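# Move six cart bottles into the fridge, close it

## Task

Carry all six bottles from the cart into the refrigerator so each stands upright there, then close the refrigerator door completely. The task fails if a glass bottle drops any real distance, if the door is swung open or closed violently, or if the robot topples or is left leaning. At the end, open the gripper and back the robot away.

## Robot and tools

Robot: TidyBot++, a mobile base 0.54 m long, 0.50 m wide and 0.38 m tall on four powered casters, carrying one seven-joint arm with a two-finger gripper. The shoulder sits 0.12 m ahead of the base centre at 0.68 m height. Segments: upper arm 0.42 m, forearm 0.31 m, hand 0.31 m from wrist to the hand point. The arm begins folded with the hand pointing down. Cameras: base_camera (pinhole, 644x364) and wrist_camera (fisheye, 644x476, looking along the hand).

Frames: the base frame has its origin on the floor below the base centre, x ahead, y to the left, z upward, in metres. The odometry frame is the base frame as it stood when the scene began. Heading is in radians, positive to the left, within -3.142 to 3.142. base_odometry only counts wheel rotation, so slip appears as travel and drift of a few cm builds up.

move: one action per call. Moving arguments:
- base: an object with any of translate_m (forward +, -2 to 2 m), strafe_m (left +, -2 to 2 m), rotate_rad (counter-clockwise from above +, -6.3 to 6.3 rad). These are offsets measured from where the base last reported itself (or from where it is, if a move was still running), along the base axes at the start. translate and strafe together make one straight run.
- joints: an object of absolute targets by name: joint_1_rad (any angle; positive turns the arm clockwise from above, opposite to heading), joint_2_rad (-2.249 to 2.249, shoulder, 0 upright), joint_3_rad (any angle), joint_4_rad (-2.579 to 2.579, elbow, 0 straight), joint_5_rad (any), joint_6_rad (-2.099 to 2.099, wrist), joint_7_rad (any; 1.57 opens fingers left/right when pointing down), all in radians, plus gripper_pos from 0 (open, ~85 mm gap) to 1 (closed). Any-angle joints take the short way round; send steps under half a turn to go further.
- target: one list of seven numbers [x, y, z, qw, qx, qy, qz], an absolute hand pose in the base frame, metres plus unit quaternion, matching hand_pose. Alongside it, joints may hold only gripper_pos.
- speeds: caps for this action only: translate_m or strafe_m 0.05 to 0.5 m/s (give one key for a combined run), rotate_rad 0.1 to 1.57 rad/s.
- cameras: list of base_camera, wrist_camera or all; [] for none. blocking: true (default) waits until everything rests; false returns in about 0.5 s while motion continues, and a later move overrides only what it names. A move without action just reports state.

wait: seconds 0 to 10, plus cameras; returns early once motions settle. stop: brakes all running motions. zoom_image: camera and region [x0, y0, x1, y1] in pixels, top-left origin, at most 504 by 504. finished_scene: scene, the current scene's number; irreversible, the goal must hold without the robot.

Result lines: pictures (image order), move (done or worst status), base_status, joint_status, hand_status (done, moving, off_target, not_followed, contact_stop, time_out, torque_fault, limit_stop_at_motor_heat), hand_pose and hand_target (hand point midway between finger pads; z axis along the fingers, y axis the closing direction), joint_positions, motor_effort as percent of maximum with the action's peak in brackets, base_odometry, base_tilt in degrees (forward/right positive), on_its_own, Motor temperatures, and warnings such as joint command not followed, pose unreachable, cause, ARM HIT, MOTOR HOT, OVER-TEMPERATURE FAULT. A refused call, or an uncommanded stop (contact_stop, time_out, torque fault), cancels the remaining move, wait and finished_scene calls in that reply; an invalid call (unknown key) does not.

Hand targets usually settle within about 3 cm; correct by adding (wanted minus measured hand_pose) to the previous target's x, y, z. To keep a loaded hand still, resend hand_target, not hand_pose. Held loads make the arm sag; never command a joint to its current reading while loaded. For joint moves, resend last command plus (wanted minus read). Poses low and close ahead of the base may miss or hit the base. Out-of-reach poses wander up to 10 s then time_out. Hand pointing down reaches at most about 0.94 m high, only near the base. The gripper closed at 1 squeezes 100 to 150 N; off_target means it stopped on an object. Closed fingertips reach about 20 mm past the hand point.

While you think, simulated time passes and running moves continue. The base accelerates at up to 0.5 m/s2; a blocked base keeps shoving until time_out after 14 s.

Avoid: dropping a glass bottle or releasing it before it rests upright on a shelf; flinging the fridge door (use slow base and arm moves on it); snagging the arm above about 0.6 m while driving or turning, reaching far out or swinging a stretched arm sideways, all of which can tip the robot (pull the arm back or back off to recover); driving the arm into things, which can trip a torque fault (joints 1 to 4 at 104.5 N m, 5 to 7 at 51.3 N m) and freeze the arm for 10 s; heavy grips on objects still resting on something, twisting or yanking the gripper; long stretched or loaded holds that heat motors (MOTOR HOT from 60 °C, weak braking and sinking at 75 °C). There is no collision check between arm and base. Occasionally loose objects get briefly nudged by an outside push.

Each tool is called after "Request:" as name([rows], argument=value, ...), one row to a line, values as JSON.

## Session

Request:
move()

Scene clock: 0.00 s.
Motor temperatures (°C): [36 32 33 34 38 42 43]
base_odometry: x=+0.000 y=+0.000 heading=+0.000
base_tilt: forward=-0.1 right=-0.7
base_status: not commanded
joint_positions: joint_1_rad=-0.006 joint_2_rad=-0.329 joint_3_rad=+3.115 joint_4_rad=-2.497 joint_5_rad=-0.042 joint_6_rad=-0.847 joint_7_rad=+1.572 gripper_pos=+0.000
joint_status: not commanded
motor_effort: joint_1_rad=+0 joint_2_rad=-2 joint_3_rad=+1 joint_4_rad=+15 joint_5_rad=+0 joint_6_rad=+2 joint_7_rad=+0
hand_pose: x=+0.2818 y=+0.0155 z=+0.5944 quat_wxyz=(-0.013, +0.998, +0.003, +0.063) (m; base frame)
hand_target: x=+0.2803 y=+0.0154 z=+0.5935 quat_wxyz=(-0.013, +0.998, +0.003, +0.062) (m; base frame)
hand_status: not commanded
pictures: base_camera, wrist_camera

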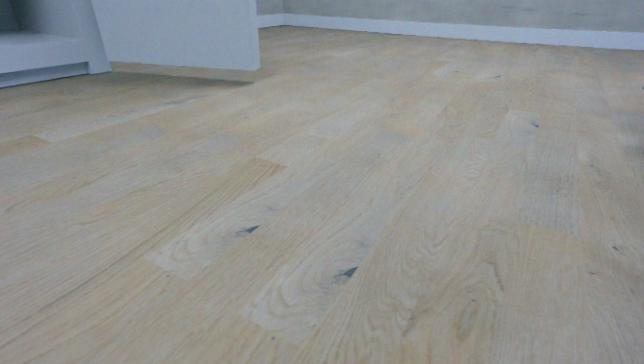

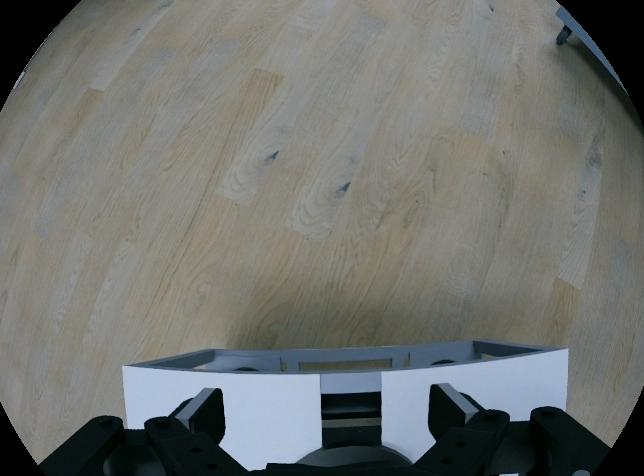

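Request:
move(joints={"joint_1_rad":0,"joint_2_rad":-0.33,"joint_3_rad":3.14,"joint_4_rad":-2.1,"joint_5_rad":0,"joint_6_rad":0,"joint_7_rad":1.57}, base={"rotate_rad":0.5})

Request:
move(base={"rotate_rad":-1.3})

Scene clock: 5.63 s.
Motor temperatures (°C): [36 32 33 34 38 42 43]
move: done
base_odometry: x=+0.000 y=+0.000 heading=+0.500
base_tilt: forward=-0.1 right=-0.7
base_status: done
joint_positions: joint_1_rad=-0.006 joint_2_rad=-0.329 joint_3_rad=+3.128 joint_4_rad=-2.102 joint_5_rad=-0.042 joint_6_rad=-0.078 joint_7_rad=+1.572 gripper_pos=+0.000
joint_status: all done
motor_effort: joint_1_rad=+0(2) joint_2_rad=-10(10) joint_3_rad=+1(3) joint_4_rad=+23(23) joint_5_rad=+0(2) joint_6_rad=+9(9) joint_7_rad=+0(2)
hand_pose: x=+0.5897 y=+0.0123 z=+0.9305 quat_wxyz=(-0.017, +0.799, -0.007, +0.601) (m; base frame)
hand_target: x=+0.5959 y=+0.0022 z=+0.9560 quat_wxyz=(-0.001, +0.774, +0.000, +0.633) (m; base frame)
hand_status: not commanded
pictures: base_camera, wrist_camera

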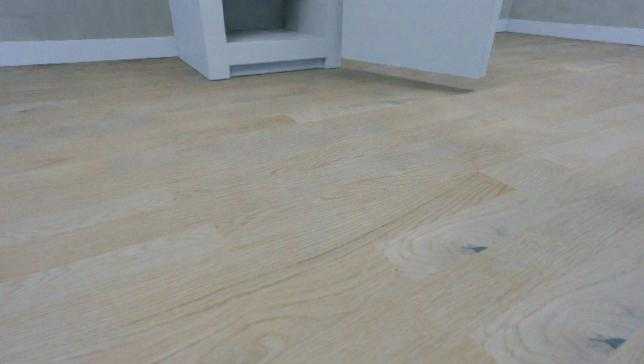

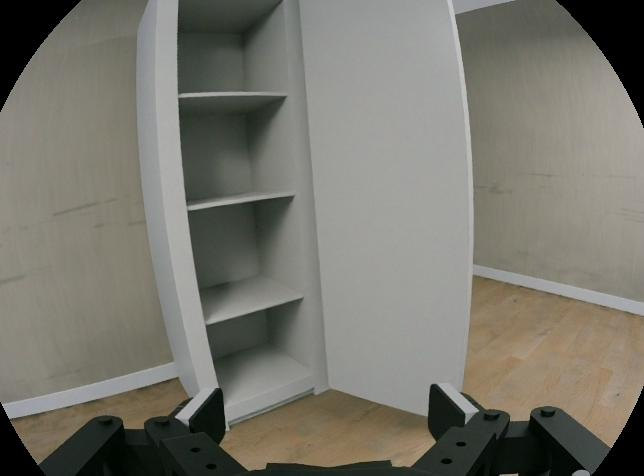

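Scene clock: 7.87 s.
Motor temperatures (°C): [36 32 33 34 38 42 43]
move: done
base_odometry: x=+0.000 y=+0.000 heading=-0.800
base_tilt: forward=-0.1 right=-0.6
base_status: done
joint_positions: joint_1_rad=-0.006 joint_2_rad=-0.329 joint_3_rad=+3.142 joint_4_rad=-2.102 joint_5_rad=-0.042 joint_6_rad=-0.075 joint_7_rad=+1.572 gripper_pos=+0.000
joint_status: not commanded
motor_effort: joint_1_rad=+0(1) joint_2_rad=-9(11) joint_3_rad=+1(3) joint_4_rad=+22(23) joint_5_rad=+1(1) joint_6_rad=+9(10) joint_7_rad=-1(2)
hand_pose: x=+0.5903 y=+0.0049 z=+0.9316 quat_wxyz=(-0.015, +0.798, -0.013, +0.602) (m; base frame)
hand_target: x=+0.5959 y=+0.0022 z=+0.9560 quat_wxyz=(-0.001, +0.774, +0.000, +0.633) (m; base frame)
hand_status: not commanded
pictures: base_camera, wrist_camera

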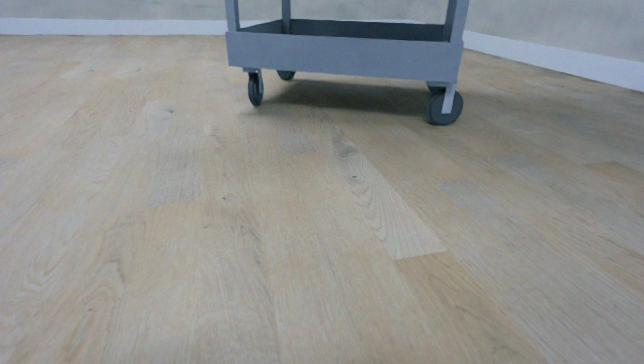

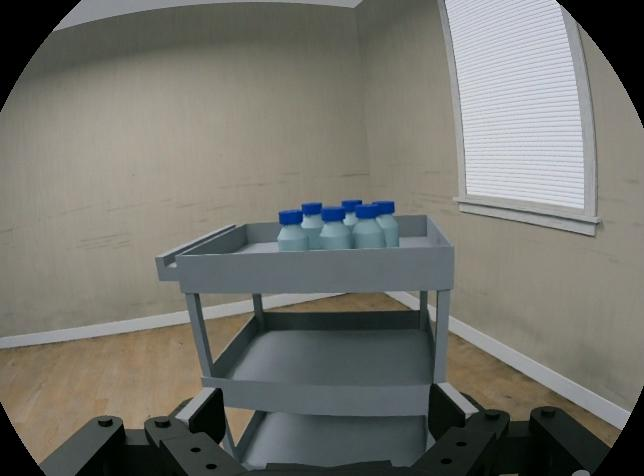

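Request:
zoom_image(camera="wrist_camera", region=[140, 170, 480, 420])

Request:
move(base={"translate_m":0.5})

Scaled by 1.482.

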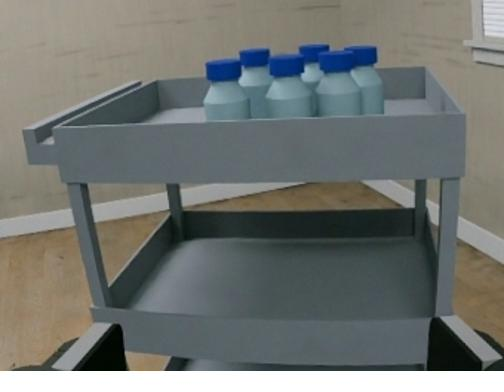

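Scene clock: 16.80 s.
Motor temperatures (°C): [36 32 32 34 38 42 43]
move: done
base_odometry: x=+0.348 y=-0.359 heading=-0.800
base_tilt: forward=-0.2 right=-0.7
base_status: done
joint_positions: joint_1_rad=-0.006 joint_2_rad=-0.325 joint_3_rad=+3.142 joint_4_rad=-2.101 joint_5_rad=-0.042 joint_6_rad=-0.072 joint_7_rad=+1.572 gripper_pos=+0.000
joint_status: not commanded
motor_effort: joint_1_rad=+0(1) joint_2_rad=-10(14) joint_3_rad=+1(2) joint_4_rad=+22(24) joint_5_rad=+0(1) joint_6_rad=+9(10) joint_7_rad=-1(2)
hand_pose: x=+0.5919 y=+0.0048 z=+0.9316 quat_wxyz=(-0.015, +0.798, -0.013, +0.603) (m; base frame)
hand_target: x=+0.5959 y=+0.0022 z=+0.9560 quat_wxyz=(-0.001, +0.774, +0.000, +0.633) (m; base frame)
hand_status: not commanded
pictures: base_camera, wrist_camera

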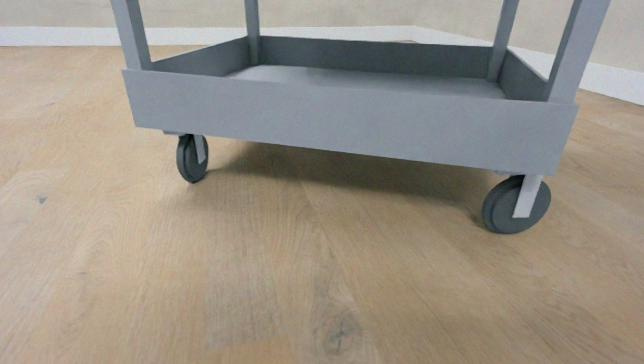

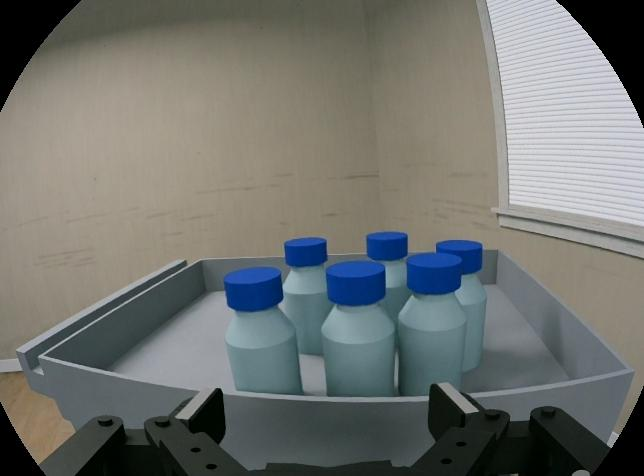

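Request:
move(joints={"joint_1_rad":0,"joint_2_rad":-0.279,"joint_3_rad":3.14,"joint_4_rad":-2.037,"joint_5_rad":0,"joint_6_rad":-0.162,"joint_7_rad":1.57}, base={"strafe_m":0.05})

Request:
zoom_image(camera="wrist_camera", region=[140, 150, 560, 460])

Scene clock: 43.90 s.
Motor temperatures (°C): [36 32 32 34 38 42 43]
move: done
base_odometry: x=+0.384 y=-0.324 heading=-0.800
base_tilt: forward=-0.1 right=-0.7
base_status: done
joint_positions: joint_1_rad=-0.006 joint_2_rad=-0.290 joint_3_rad=+3.137 joint_4_rad=-2.038 joint_5_rad=-0.042 joint_6_rad=-0.134 joint_7_rad=+1.572 gripper_pos=+0.000
joint_status: all done
motor_effort: joint_1_rad=+0(2) joint_2_rad=-11(13) joint_3_rad=+1(4) joint_4_rad=+22(23) joint_5_rad=+0(1) joint_6_rad=+9(10) joint_7_rad=+0(2)
hand_pose: x=+0.6045 y=+0.0083 z=+0.9345 quat_wxyz=(-0.017, +0.808, -0.010, +0.589) (m; base frame)
hand_target: x=+0.6045 y=+0.0022 z=+0.9213 quat_wxyz=(+0.000, +0.819, +0.000, +0.574) (m; base frame)
hand_status: not commanded
pictures: base_camera, wrist_camera

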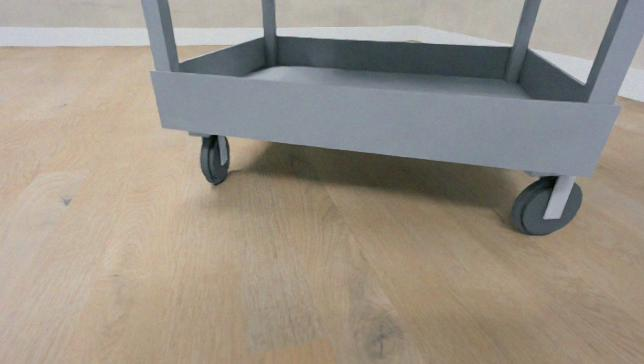

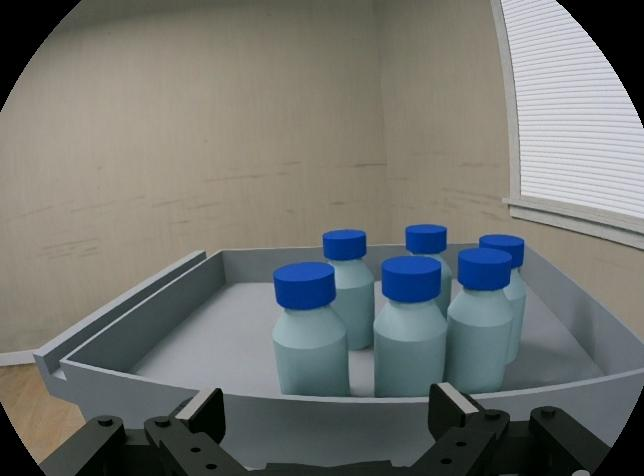

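Scaled by 1.200.

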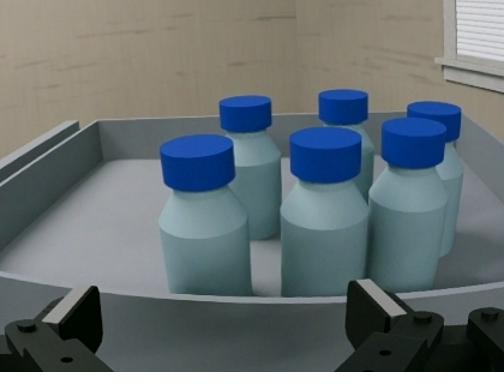

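Request:
move(base={"strafe_m":0.016,"translate_m":0.10})

Request:
zoom_image(camera="wrist_camera", region=[140, 150, 560, 460])

Scene clock: 55.40 s.
Motor temperatures (°C): [36 32 32 34 38 42 43]
move: done
base_odometry: x=+0.466 y=-0.385 heading=-0.800
base_tilt: forward=-0.2 right=-0.6
base_status: done
joint_positions: joint_1_rad=-0.006 joint_2_rad=-0.277 joint_3_rad=+3.137 joint_4_rad=-2.037 joint_5_rad=-0.042 joint_6_rad=-0.134 joint_7_rad=+1.572 gripper_pos=+0.000
joint_status: not commanded
motor_effort: joint_1_rad=+0(1) joint_2_rad=-11(15) joint_3_rad=+2(2) joint_4_rad=+22(23) joint_5_rad=+0(1) joint_6_rad=+9(10) joint_7_rad=-1(2)
hand_pose: x=+0.6079 y=+0.0083 z=+0.9286 quat_wxyz=(-0.017, +0.812, -0.010, +0.584) (m; base frame)
hand_target: x=+0.6045 y=+0.0022 z=+0.9213 quat_wxyz=(+0.000, +0.819, +0.000, +0.574) (m; base frame)
hand_status: not commanded
pictures: base_camera, wrist_camera

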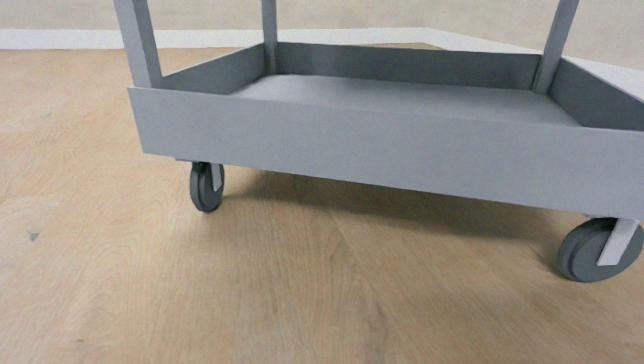

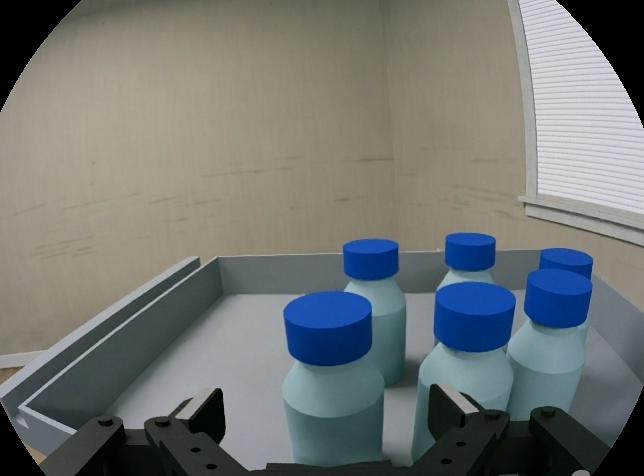

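Scaled by 1.200.

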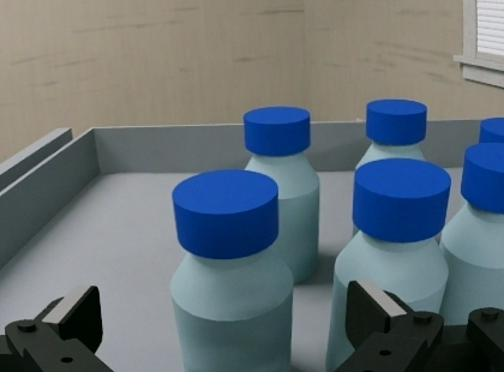

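Request:
move(joints={"joint_2_rad":-0.269,"joint_4_rad":-2.081,"joint_6_rad":-0.108})

Request:
move(base={"translate_m":0.098}, speeds={"translate_m":0.15})

Scene clock: 63.80 s.
Motor temperatures (°C): [36 32 32 34 38 42 43]
move: done
base_odometry: x=+0.466 y=-0.385 heading=-0.800
base_tilt: forward=-0.1 right=-0.7
base_status: not commanded
joint_positions: joint_1_rad=-0.006 joint_2_rad=-0.276 joint_3_rad=+3.137 joint_4_rad=-2.062 joint_5_rad=-0.042 joint_6_rad=-0.133 joint_7_rad=+1.572 gripper_pos=+0.000
joint_status: all done
motor_effort: joint_1_rad=+0(0) joint_2_rad=-11(13) joint_3_rad=+0(2) joint_4_rad=+22(23) joint_5_rad=+0(1) joint_6_rad=+9(9) joint_7_rad=-1(2)
hand_pose: x=+0.6039 y=+0.0082 z=+0.9137 quat_wxyz=(-0.016, +0.819, -0.011, +0.574) (m; base frame)
hand_target: x=+0.6049 y=+0.0022 z=+0.9058 quat_wxyz=(+0.000, +0.819, +0.000, +0.574) (m; base frame)
hand_status: not commanded
pictures: base_camera, wrist_camera

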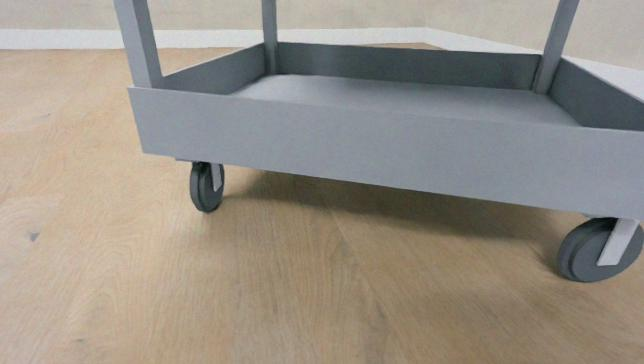

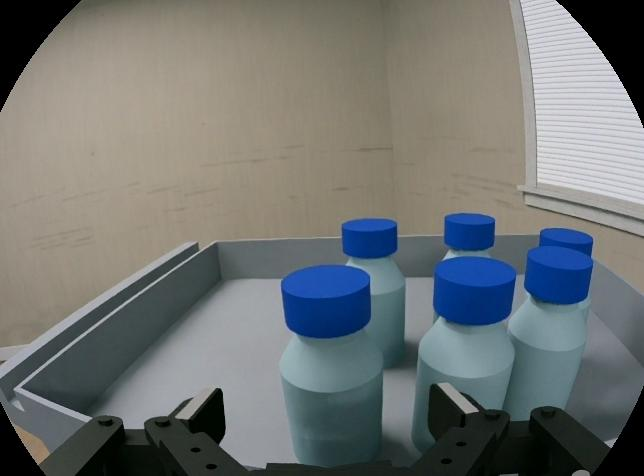

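Scene clock: 65.07 s.
Motor temperatures (°C): [36 32 32 34 38 42 43]
move: done
base_odometry: x=+0.534 y=-0.455 heading=-0.800
base_tilt: forward=-0.1 right=-0.7
base_status: done
joint_positions: joint_1_rad=-0.006 joint_2_rad=-0.269 joint_3_rad=+3.137 joint_4_rad=-2.062 joint_5_rad=-0.042 joint_6_rad=-0.133 joint_7_rad=+1.572 gripper_pos=+0.000
joint_status: not commanded
motor_effort: joint_1_rad=+0(0) joint_2_rad=-12(14) joint_3_rad=+1(2) joint_4_rad=+23(23) joint_5_rad=+1(1) joint_6_rad=+9(9) joint_7_rad=-1(2)
hand_pose: x=+0.6056 y=+0.0082 z=+0.9101 quat_wxyz=(-0.016, +0.821, -0.011, +0.571) (m; base frame)
hand_target: x=+0.6049 y=+0.0022 z=+0.9058 quat_wxyz=(+0.000, +0.819, +0.000, +0.574) (m; base frame)
hand_status: not commanded
pictures: base_camera, wrist_camera

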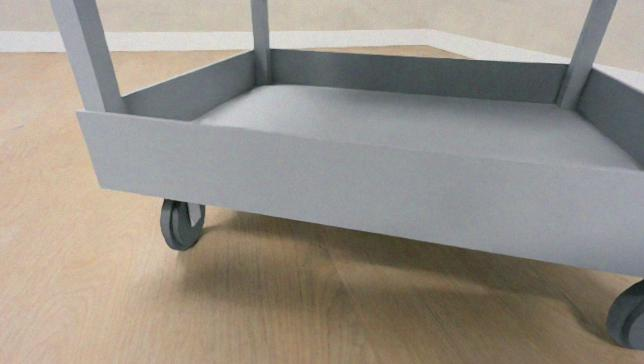

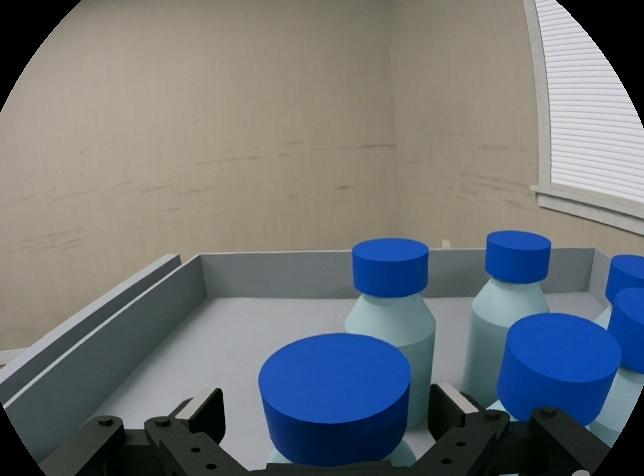

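Request:
move(base={"translate_m":0.01,"strafe_m":-0.003})

Request:
move(joints={"gripper_pos":0.5})

Scene clock: 68.43 s.
Motor temperatures (°C): [36 32 32 34 38 42 43]
move: done
base_odometry: x=+0.539 y=-0.464 heading=-0.800
base_tilt: forward=-0.1 right=-0.7
base_status: done
joint_positions: joint_1_rad=-0.006 joint_2_rad=-0.268 joint_3_rad=+3.137 joint_4_rad=-2.062 joint_5_rad=-0.042 joint_6_rad=-0.133 joint_7_rad=+1.572 gripper_pos=+0.000
joint_status: not commanded
motor_effort: joint_1_rad=+0(1) joint_2_rad=-11(15) joint_3_rad=+2(3) joint_4_rad=+22(23) joint_5_rad=+0(1) joint_6_rad=+9(9) joint_7_rad=-1(2)
hand_pose: x=+0.6059 y=+0.0082 z=+0.9093 quat_wxyz=(-0.016, +0.821, -0.011, +0.570) (m; base frame)
hand_target: x=+0.6049 y=+0.0022 z=+0.9058 quat_wxyz=(+0.000, +0.819, +0.000, +0.574) (m; base frame)
hand_status: not commanded
pictures: base_camera, wrist_camera

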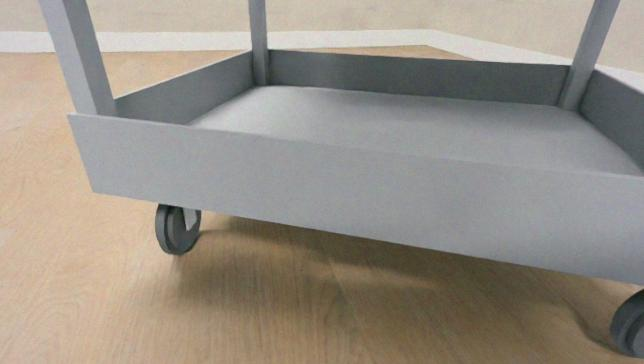

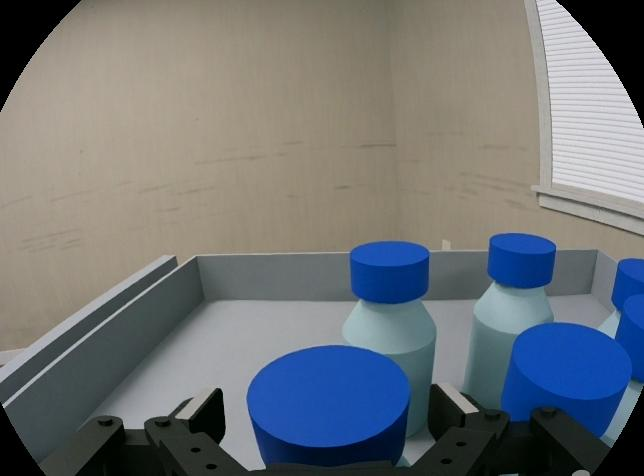

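Scene clock: 69.27 s.
Motor temperatures (°C): [36 32 32 34 38 42 43]
move: off_target
base_odometry: x=+0.539 y=-0.464 heading=-0.800
base_tilt: forward=-0.2 right=-0.7
base_status: not commanded
joint_positions: joint_1_rad=-0.006 joint_2_rad=-0.268 joint_3_rad=+3.138 joint_4_rad=-2.062 joint_5_rad=-0.042 joint_6_rad=-0.133 joint_7_rad=+1.572 gripper_pos=+0.422
joint_status: gripper_pos off_target (ended at +0.422, target +0.500)
motor_effort: joint_1_rad=+0(1) joint_2_rad=-11(12) joint_3_rad=+0(2) joint_4_rad=+21(23) joint_5_rad=+1(1) joint_6_rad=+9(10) joint_7_rad=+0(2)
hand_pose: x=+0.6058 y=+0.0079 z=+0.9095 quat_wxyz=(-0.016, +0.821, -0.011, +0.571) (m; base frame)
hand_target: x=+0.6049 y=+0.0022 z=+0.9058 quat_wxyz=(+0.000, +0.819, +0.000, +0.574) (m; base frame)
hand_status: not commanded
pictures: base_camera, wrist_camera

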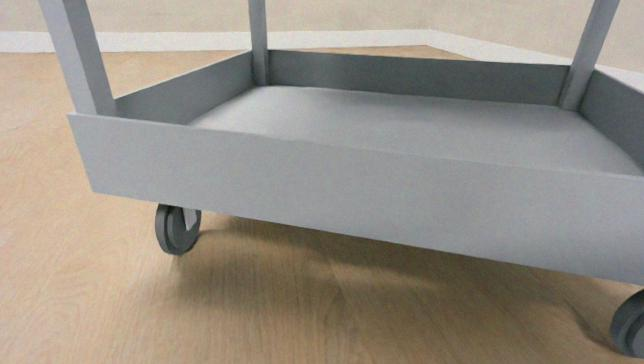

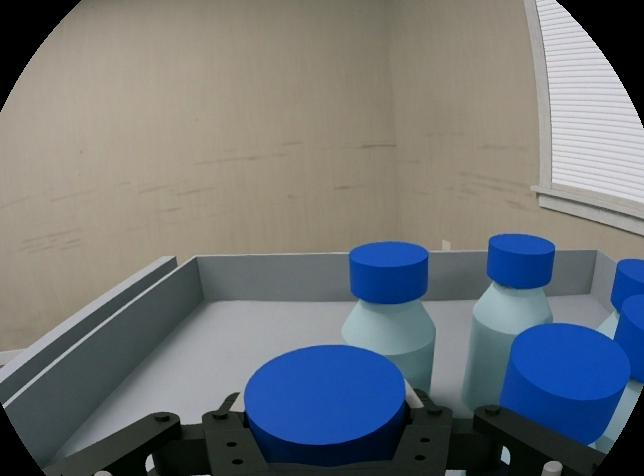

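Request:
move(joints={"joint_2_rad":-0.366,"joint_4_rad":-1.702,"joint_6_rad":-0.584,"gripper_pos":0.6})

Request:
move(base={"translate_m":-0.75})

Scene clock: 75.20 s.
Motor temperatures (°C): [36 32 32 34 38 42 43]
move: off_target
base_odometry: x=+0.539 y=-0.464 heading=-0.800
base_tilt: forward=-0.1 right=-0.6
base_status: not commanded
joint_positions: joint_1_rad=-0.006 joint_2_rad=-0.347 joint_3_rad=+3.138 joint_4_rad=-1.723 joint_5_rad=-0.042 joint_6_rad=-0.546 joint_7_rad=+1.572 gripper_pos=+0.422
joint_status: gripper_pos off_target (ended at +0.422, target +0.600); the others done
motor_effort: joint_1_rad=+0(1) joint_2_rad=-12(18) joint_3_rad=+1(2) joint_4_rad=+27(30) joint_5_rad=+0(1) joint_6_rad=+12(13) joint_7_rad=-2(2)
hand_pose: x=+0.5763 y=+0.0129 z=+1.0316 quat_wxyz=(-0.021, +0.819, -0.004, +0.573) (m; base frame)
hand_target: x=+0.5666 y=+0.0022 z=+1.0413 quat_wxyz=(+0.000, +0.819, +0.000, +0.574) (m; base frame)
hand_status: not commanded
pictures: base_camera, wrist_camera

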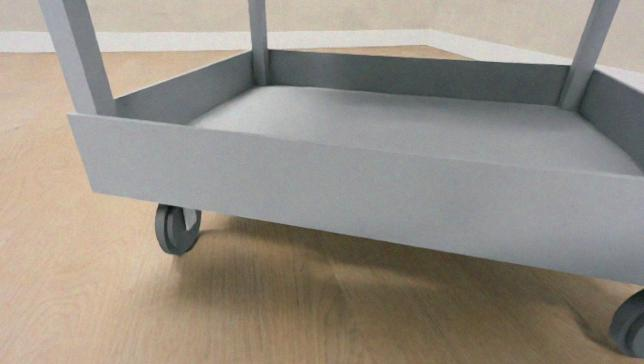

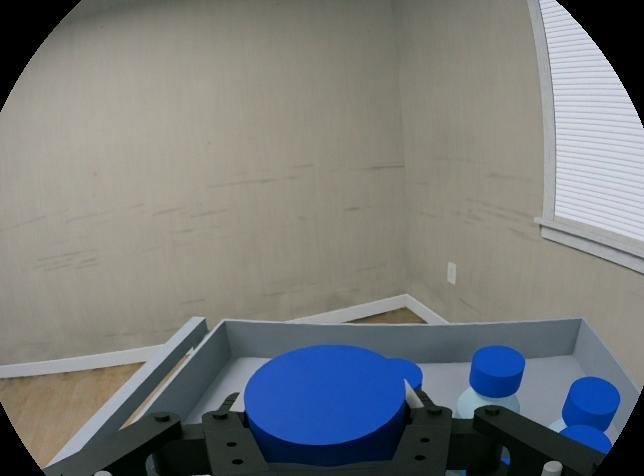

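Scene clock: 77.87 s.
Motor temperatures (°C): [36 32 32 34 38 42 43]
move: done
base_odometry: x=+0.016 y=+0.074 heading=-0.800
base_tilt: forward=-0.2 right=-0.7
base_status: done
joint_positions: joint_1_rad=-0.006 joint_2_rad=-0.356 joint_3_rad=+3.138 joint_4_rad=-1.722 joint_5_rad=-0.042 joint_6_rad=-0.555 joint_7_rad=+1.572 gripper_pos=+0.422
joint_status: not commanded
motor_effort: joint_1_rad=+0(1) joint_2_rad=-12(17) joint_3_rad=+2(3) joint_4_rad=+26(27) joint_5_rad=+0(1) joint_6_rad=+12(13) joint_7_rad=+0(2)
hand_pose: x=+0.5724 y=+0.0129 z=+1.0334 quat_wxyz=(-0.021, +0.819, -0.004, +0.573) (m; base frame)
hand_target: x=+0.5666 y=+0.0022 z=+1.0413 quat_wxyz=(+0.000, +0.819, +0.000, +0.574) (m; base frame)
hand_status: not commanded
pictures: base_camera, wrist_camera

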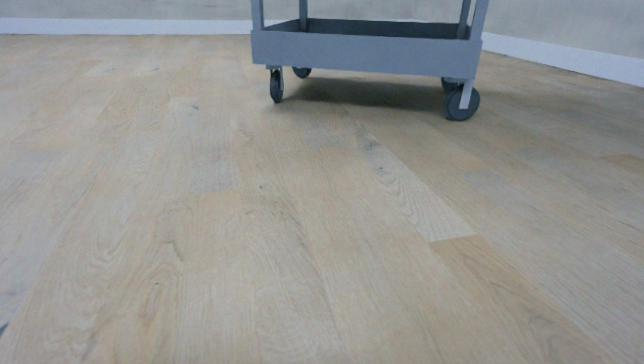

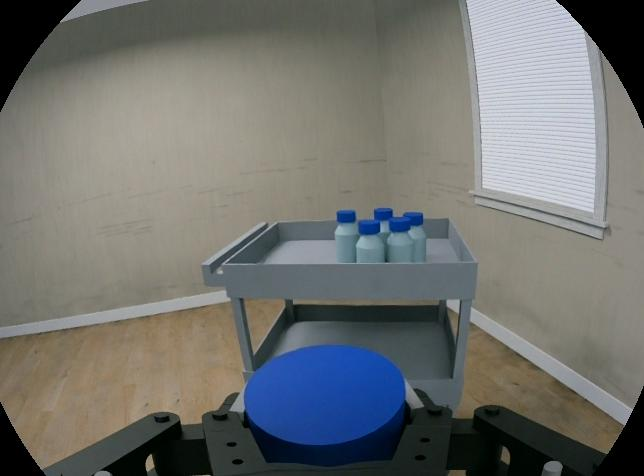

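Request:
move(base={"rotate_rad":1.4})

Request:
zoom_image(camera="wrist_camera", region=[100, 0, 520, 400])

Scene clock: 83.00 s.
Motor temperatures (°C): [36 32 32 34 38 42 43]
move: done
base_odometry: x=+0.016 y=+0.074 heading=+0.600
base_tilt: forward=-0.1 right=-0.7
base_status: done
joint_positions: joint_1_rad=-0.006 joint_2_rad=-0.354 joint_3_rad=+3.135 joint_4_rad=-1.722 joint_5_rad=-0.042 joint_6_rad=-0.555 joint_7_rad=+1.572 gripper_pos=+0.422
joint_status: not commanded
motor_effort: joint_1_rad=+0(2) joint_2_rad=-12(14) joint_3_rad=+1(4) joint_4_rad=+26(27) joint_5_rad=+0(1) joint_6_rad=+12(13) joint_7_rad=-1(2)
hand_pose: x=+0.5729 y=+0.0147 z=+1.0325 quat_wxyz=(-0.022, +0.820, -0.002, +0.572) (m; base frame)
hand_target: x=+0.5666 y=+0.0022 z=+1.0413 quat_wxyz=(+0.000, +0.819, +0.000, +0.574) (m; base frame)
hand_status: not commanded
pictures: base_camera, wrist_camera

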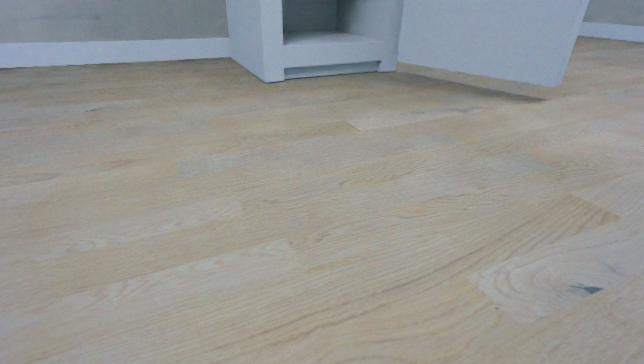

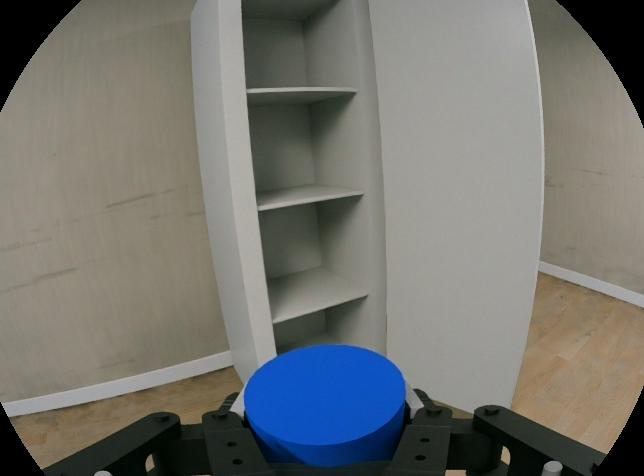

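Scaled by 1.200.

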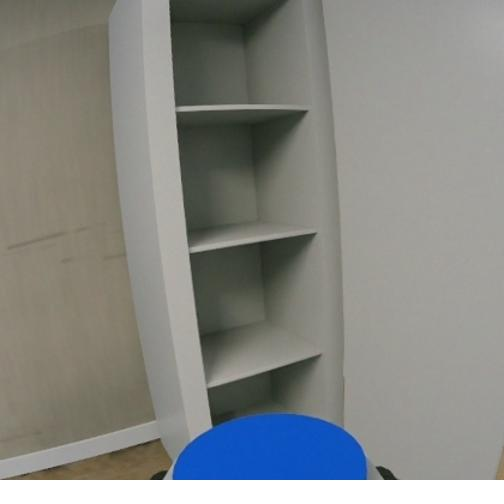

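Request:
move(base={"translate_m":0.75,"strafe_m":-0.36,"rotate_rad":0.325})

Request:
zoom_image(camera="wrist_camera", region=[100, 0, 600, 400])

Scene clock: 107.90 s.
Motor temperatures (°C): [36 32 32 34 38 42 43]
move: done
base_odometry: x=+0.839 y=+0.201 heading=+0.926
base_tilt: forward=-0.2 right=-0.7
base_status: done
joint_positions: joint_1_rad=-0.006 joint_2_rad=-0.353 joint_3_rad=+3.134 joint_4_rad=-1.722 joint_5_rad=-0.042 joint_6_rad=-0.555 joint_7_rad=+1.572 gripper_pos=+0.422
joint_status: not commanded
motor_effort: joint_1_rad=+0(2) joint_2_rad=-12(14) joint_3_rad=+1(5) joint_4_rad=+27(27) joint_5_rad=+0(1) joint_6_rad=+12(13) joint_7_rad=-1(2)
hand_pose: x=+0.5734 y=+0.0148 z=+1.0317 quat_wxyz=(-0.022, +0.820, -0.002, +0.571) (m; base frame)
hand_target: x=+0.5666 y=+0.0022 z=+1.0413 quat_wxyz=(+0.000, +0.819, +0.000, +0.574) (m; base frame)
hand_status: not commanded
pictures: base_camera, wrist_camera

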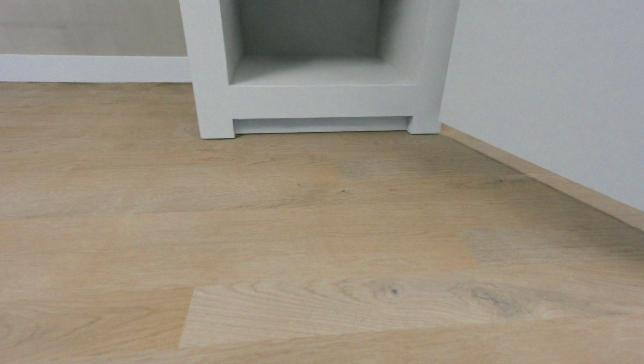

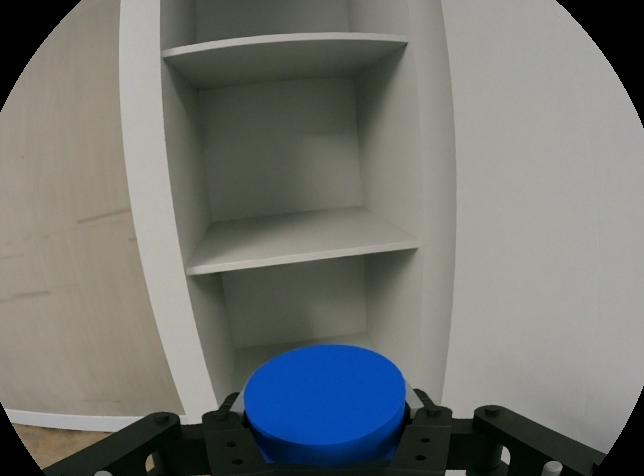

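Scaled by 1.008.

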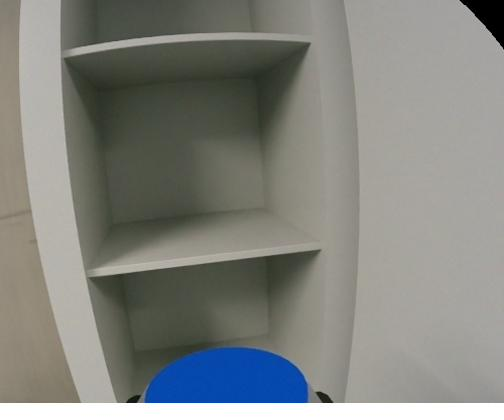

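Request:
move(base={"rotate_rad":0.055,"translate_m":0.1}, joints={"joint_2_rad":-0.203,"joint_4_rad":-1.366,"joint_6_rad":-0.753})

Scene clock: 125.83 s.
Motor temperatures (°C): [36 32 32 34 38 42 43]
move: done
base_odometry: x=+0.899 y=+0.281 heading=+0.981
base_tilt: forward=-0.1 right=-0.7
base_status: done
joint_positions: joint_1_rad=-0.006 joint_2_rad=-0.195 joint_3_rad=+3.135 joint_4_rad=-1.391 joint_5_rad=-0.042 joint_6_rad=-0.717 joint_7_rad=+1.572 gripper_pos=+0.422
joint_status: all done
motor_effort: joint_1_rad=+0(2) joint_2_rad=-17(22) joint_3_rad=+1(4) joint_4_rad=+25(28) joint_5_rad=+0(1) joint_6_rad=+12(14) joint_7_rad=+0(2)
hand_pose: x=+0.6231 y=+0.0164 z=+1.1056 quat_wxyz=(-0.023, +0.817, +0.001, +0.576) (m; base frame)
hand_target: x=+0.6157 y=+0.0023 z=+1.1133 quat_wxyz=(-0.001, +0.818, +0.000, +0.575) (m; base frame)
hand_status: not commanded
pictures: base_camera, wrist_camera

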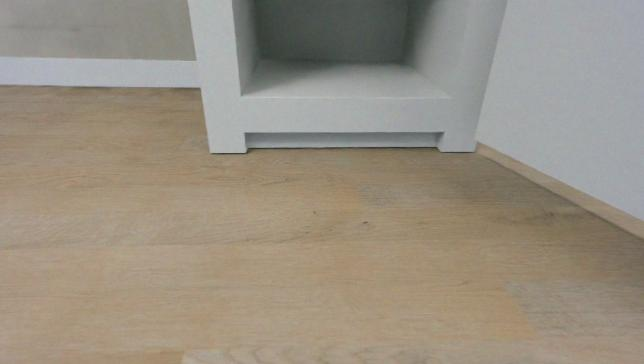

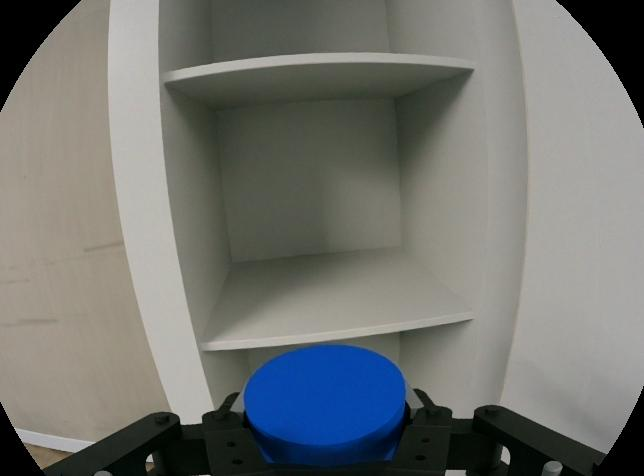

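Request:
move(base={"strafe_m":0.082,"translate_m":0.3})

Scene clock: 139.63 s.
Motor temperatures (°C): [36 33 32 34 38 42 43]
move: done
base_odometry: x=+0.998 y=+0.576 heading=+0.981
base_tilt: forward=-0.1 right=-0.7
base_status: done
joint_positions: joint_1_rad=-0.006 joint_2_rad=-0.181 joint_3_rad=+3.135 joint_4_rad=-1.389 joint_5_rad=-0.042 joint_6_rad=-0.721 joint_7_rad=+1.572 gripper_pos=+0.422
joint_status: not commanded
motor_effort: joint_1_rad=+0(1) joint_2_rad=-18(22) joint_3_rad=+1(3) joint_4_rad=+26(27) joint_5_rad=+0(1) joint_6_rad=+12(13) joint_7_rad=-2(2)
hand_pose: x=+0.6284 y=+0.0165 z=+1.0981 quat_wxyz=(-0.023, +0.822, +0.001, +0.569) (m; base frame)
hand_target: x=+0.6157 y=+0.0023 z=+1.1133 quat_wxyz=(-0.001, +0.818, +0.000, +0.575) (m; base frame)
hand_status: not commanded
pictures: base_camera, wrist_camera

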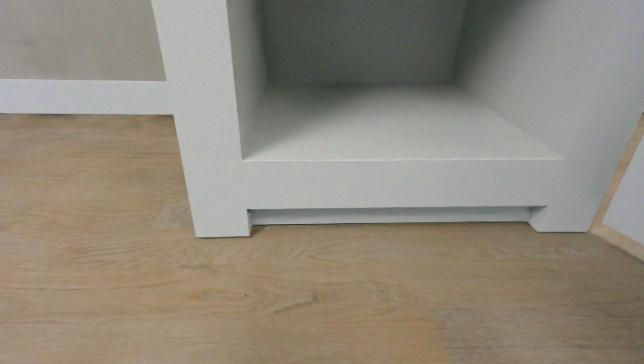

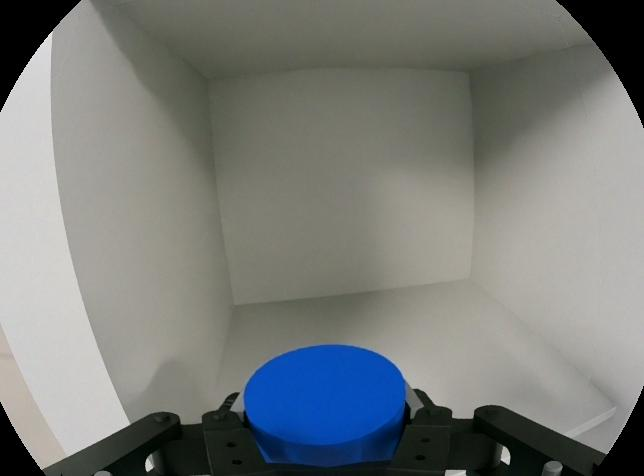

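Request:
zoom_image(camera="base_camera", region=[150, 0, 644, 260])

Request:
zoom_image(camera="wrist_camera", region=[120, 30, 623, 476])

Scaled by 1.020.

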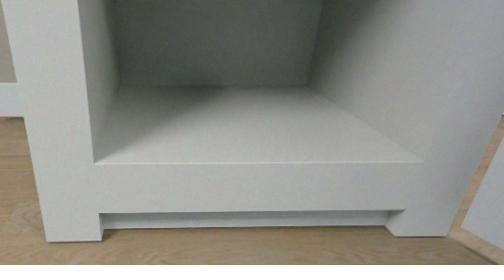

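Scaled by 1.002.

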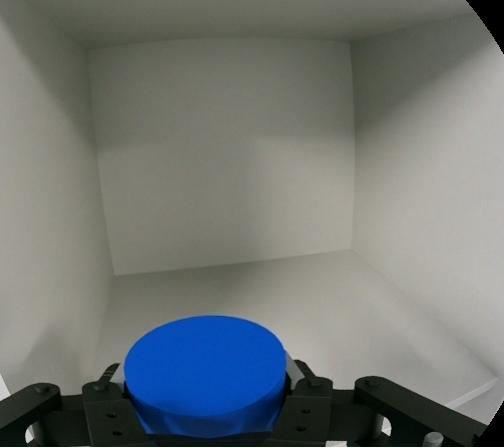

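Request:
move(base={"strafe_m":-0.035,"rotate_rad":0.075})

Scene clock: 157.13 s.
Motor temperatures (°C): [36 33 32 34 38 42 43]
move: done
base_odometry: x=+1.027 y=+0.556 heading=+1.056
base_tilt: forward=-0.1 right=-0.7
base_status: done
joint_positions: joint_1_rad=-0.006 joint_2_rad=-0.181 joint_3_rad=+3.137 joint_4_rad=-1.389 joint_5_rad=-0.042 joint_6_rad=-0.721 joint_7_rad=+1.572 gripper_pos=+0.422
joint_status: not commanded
motor_effort: joint_1_rad=+0(2) joint_2_rad=-18(19) joint_3_rad=+1(3) joint_4_rad=+26(26) joint_5_rad=+0(1) joint_6_rad=+12(12) joint_7_rad=-1(1)
hand_pose: x=+0.6284 y=+0.0157 z=+1.0981 quat_wxyz=(-0.023, +0.822, +0.000, +0.569) (m; base frame)
hand_target: x=+0.6157 y=+0.0023 z=+1.1133 quat_wxyz=(-0.001, +0.818, +0.000, +0.575) (m; base frame)
hand_status: not commanded
pictures: base_camera, wrist_camera

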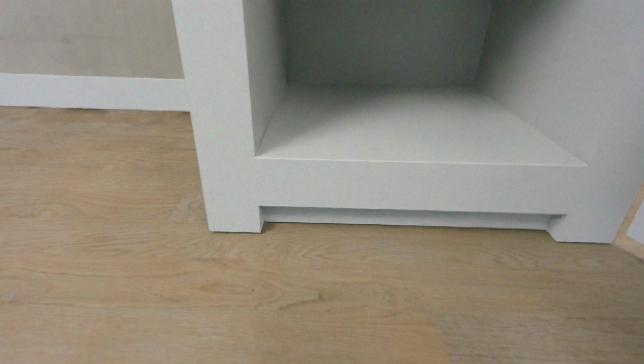

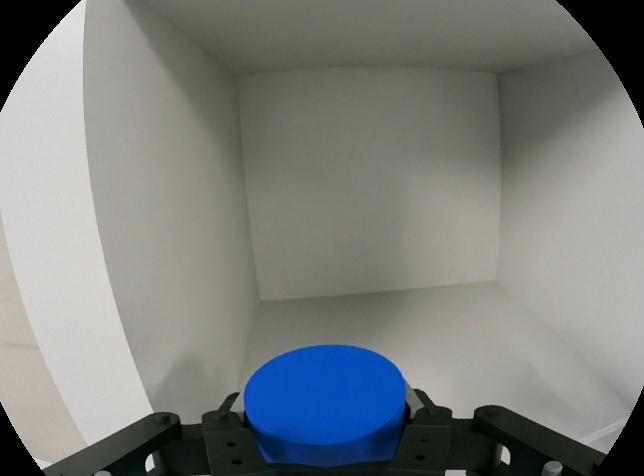

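Request:
move(base={"translate_m":0.2}, speeds={"translate_m":0.2})

Scene clock: 170.70 s.
Motor temperatures (°C): [36 33 32 34 38 42 42]
move: done
base_odometry: x=+1.125 y=+0.730 heading=+1.056
base_tilt: forward=-0.2 right=-0.7
base_status: done
joint_positions: joint_1_rad=-0.006 joint_2_rad=-0.184 joint_3_rad=+3.137 joint_4_rad=-1.389 joint_5_rad=-0.042 joint_6_rad=-0.722 joint_7_rad=+1.572 gripper_pos=+0.422
joint_status: not commanded
motor_effort: joint_1_rad=+0(0) joint_2_rad=-18(22) joint_3_rad=+2(2) joint_4_rad=+25(27) joint_5_rad=+0(0) joint_6_rad=+12(13) joint_7_rad=+0(2)
hand_pose: x=+0.6271 y=+0.0157 z=+1.0995 quat_wxyz=(-0.023, +0.821, +0.000, +0.570) (m; base frame)
hand_target: x=+0.6157 y=+0.0023 z=+1.1133 quat_wxyz=(-0.001, +0.818, +0.000, +0.575) (m; base frame)
hand_status: not commanded
pictures: base_camera, wrist_camera

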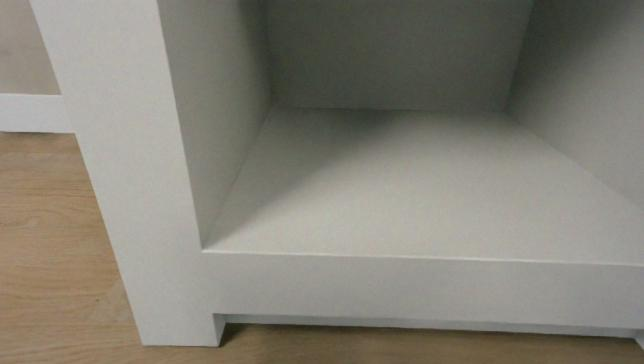

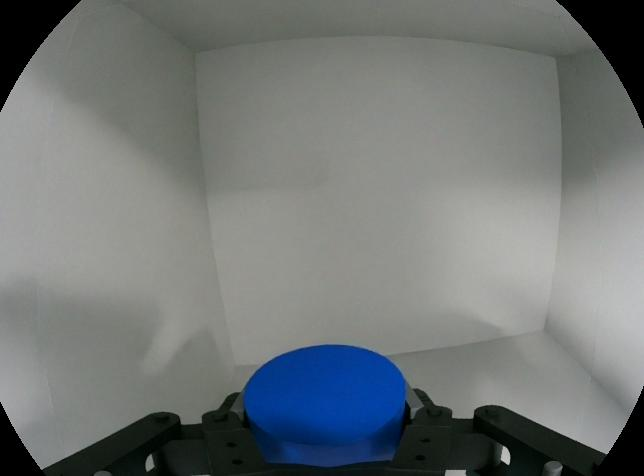

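Request:
move(base={"translate_m":0.15}, speeds={"translate_m":0.2})

Request:
zoom_image(camera="wrist_camera", region=[100, 80, 600, 476])

Scene clock: 177.37 s.
Motor temperatures (°C): [36 33 32 34 38 42 42]
move: done
base_odometry: x=+1.199 y=+0.861 heading=+1.056
base_tilt: forward=-0.2 right=-0.8
base_status: done
joint_positions: joint_1_rad=-0.006 joint_2_rad=-0.184 joint_3_rad=+3.137 joint_4_rad=-1.388 joint_5_rad=-0.042 joint_6_rad=-0.723 joint_7_rad=+1.572 gripper_pos=+0.422
joint_status: not commanded
motor_effort: joint_1_rad=+0(0) joint_2_rad=-18(22) joint_3_rad=+1(2) joint_4_rad=+25(27) joint_5_rad=+0(1) joint_6_rad=+12(13) joint_7_rad=-1(2)
hand_pose: x=+0.6269 y=+0.0157 z=+1.0999 quat_wxyz=(-0.023, +0.821, +0.000, +0.570) (m; base frame)
hand_target: x=+0.6157 y=+0.0023 z=+1.1133 quat_wxyz=(-0.001, +0.818, +0.000, +0.575) (m; base frame)
hand_status: not commanded
pictures: base_camera, wrist_camera

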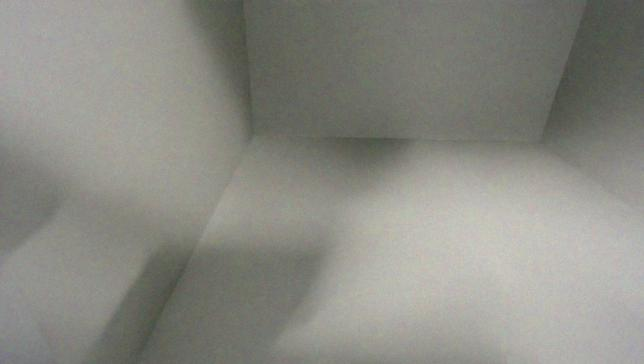

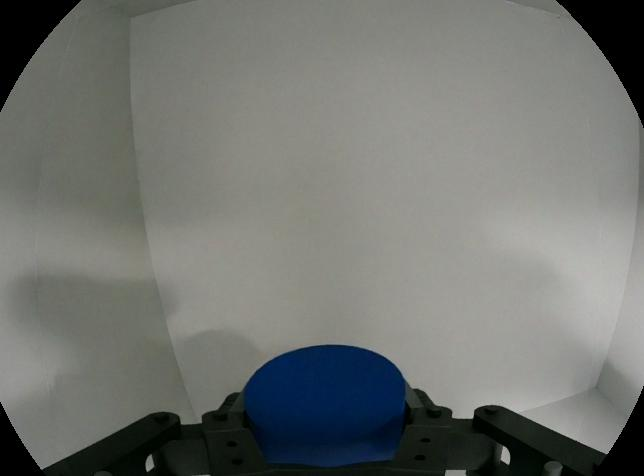

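Scaled by 1.008.

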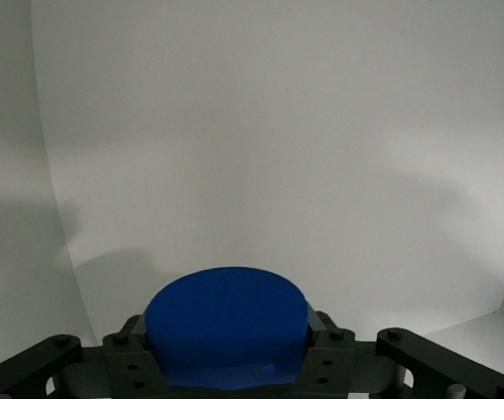

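Request:
move(joints={"joint_2_rad":-0.234,"joint_4_rad":-1.54,"joint_6_rad":-0.61}, cameras=["wrist_camera"])

Scene clock: 182.00 s.
Motor temperatures (°C): [36 33 32 34 38 42 42]
move: done
base_odometry: x=+1.199 y=+0.861 heading=+1.056
base_tilt: forward=+0.0 right=-0.7
base_status: not commanded
joint_positions: joint_1_rad=-0.006 joint_2_rad=-0.216 joint_3_rad=+3.137 joint_4_rad=-1.519 joint_5_rad=-0.042 joint_6_rad=-0.683 joint_7_rad=+1.572 gripper_pos=+0.422
joint_status: all done
motor_effort: joint_1_rad=+0(1) joint_2_rad=-15(19) joint_3_rad=+1(2) joint_4_rad=+24(26) joint_5_rad=+0(1) joint_6_rad=+10(13) joint_7_rad=-1(2)
hand_pose: x=+0.6166 y=+0.0152 z=+1.0505 quat_wxyz=(-0.022, +0.838, -0.001, +0.546) (m; base frame)
hand_target: x=+0.6178 y=+0.0023 z=+1.0681 quat_wxyz=(-0.001, +0.818, +0.000, +0.575) (m; base frame)
hand_status: not commanded
pictures: wrist_camera

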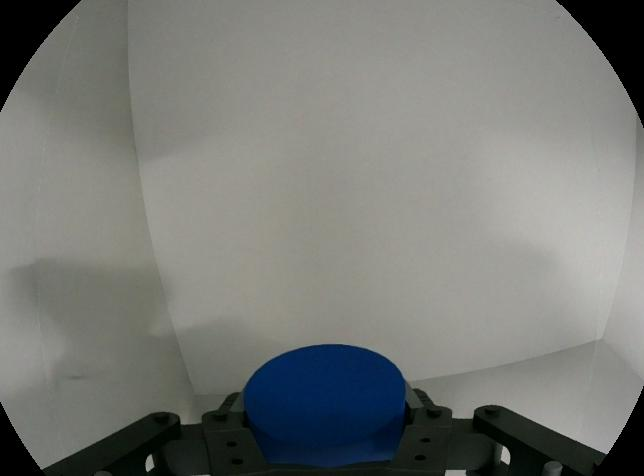

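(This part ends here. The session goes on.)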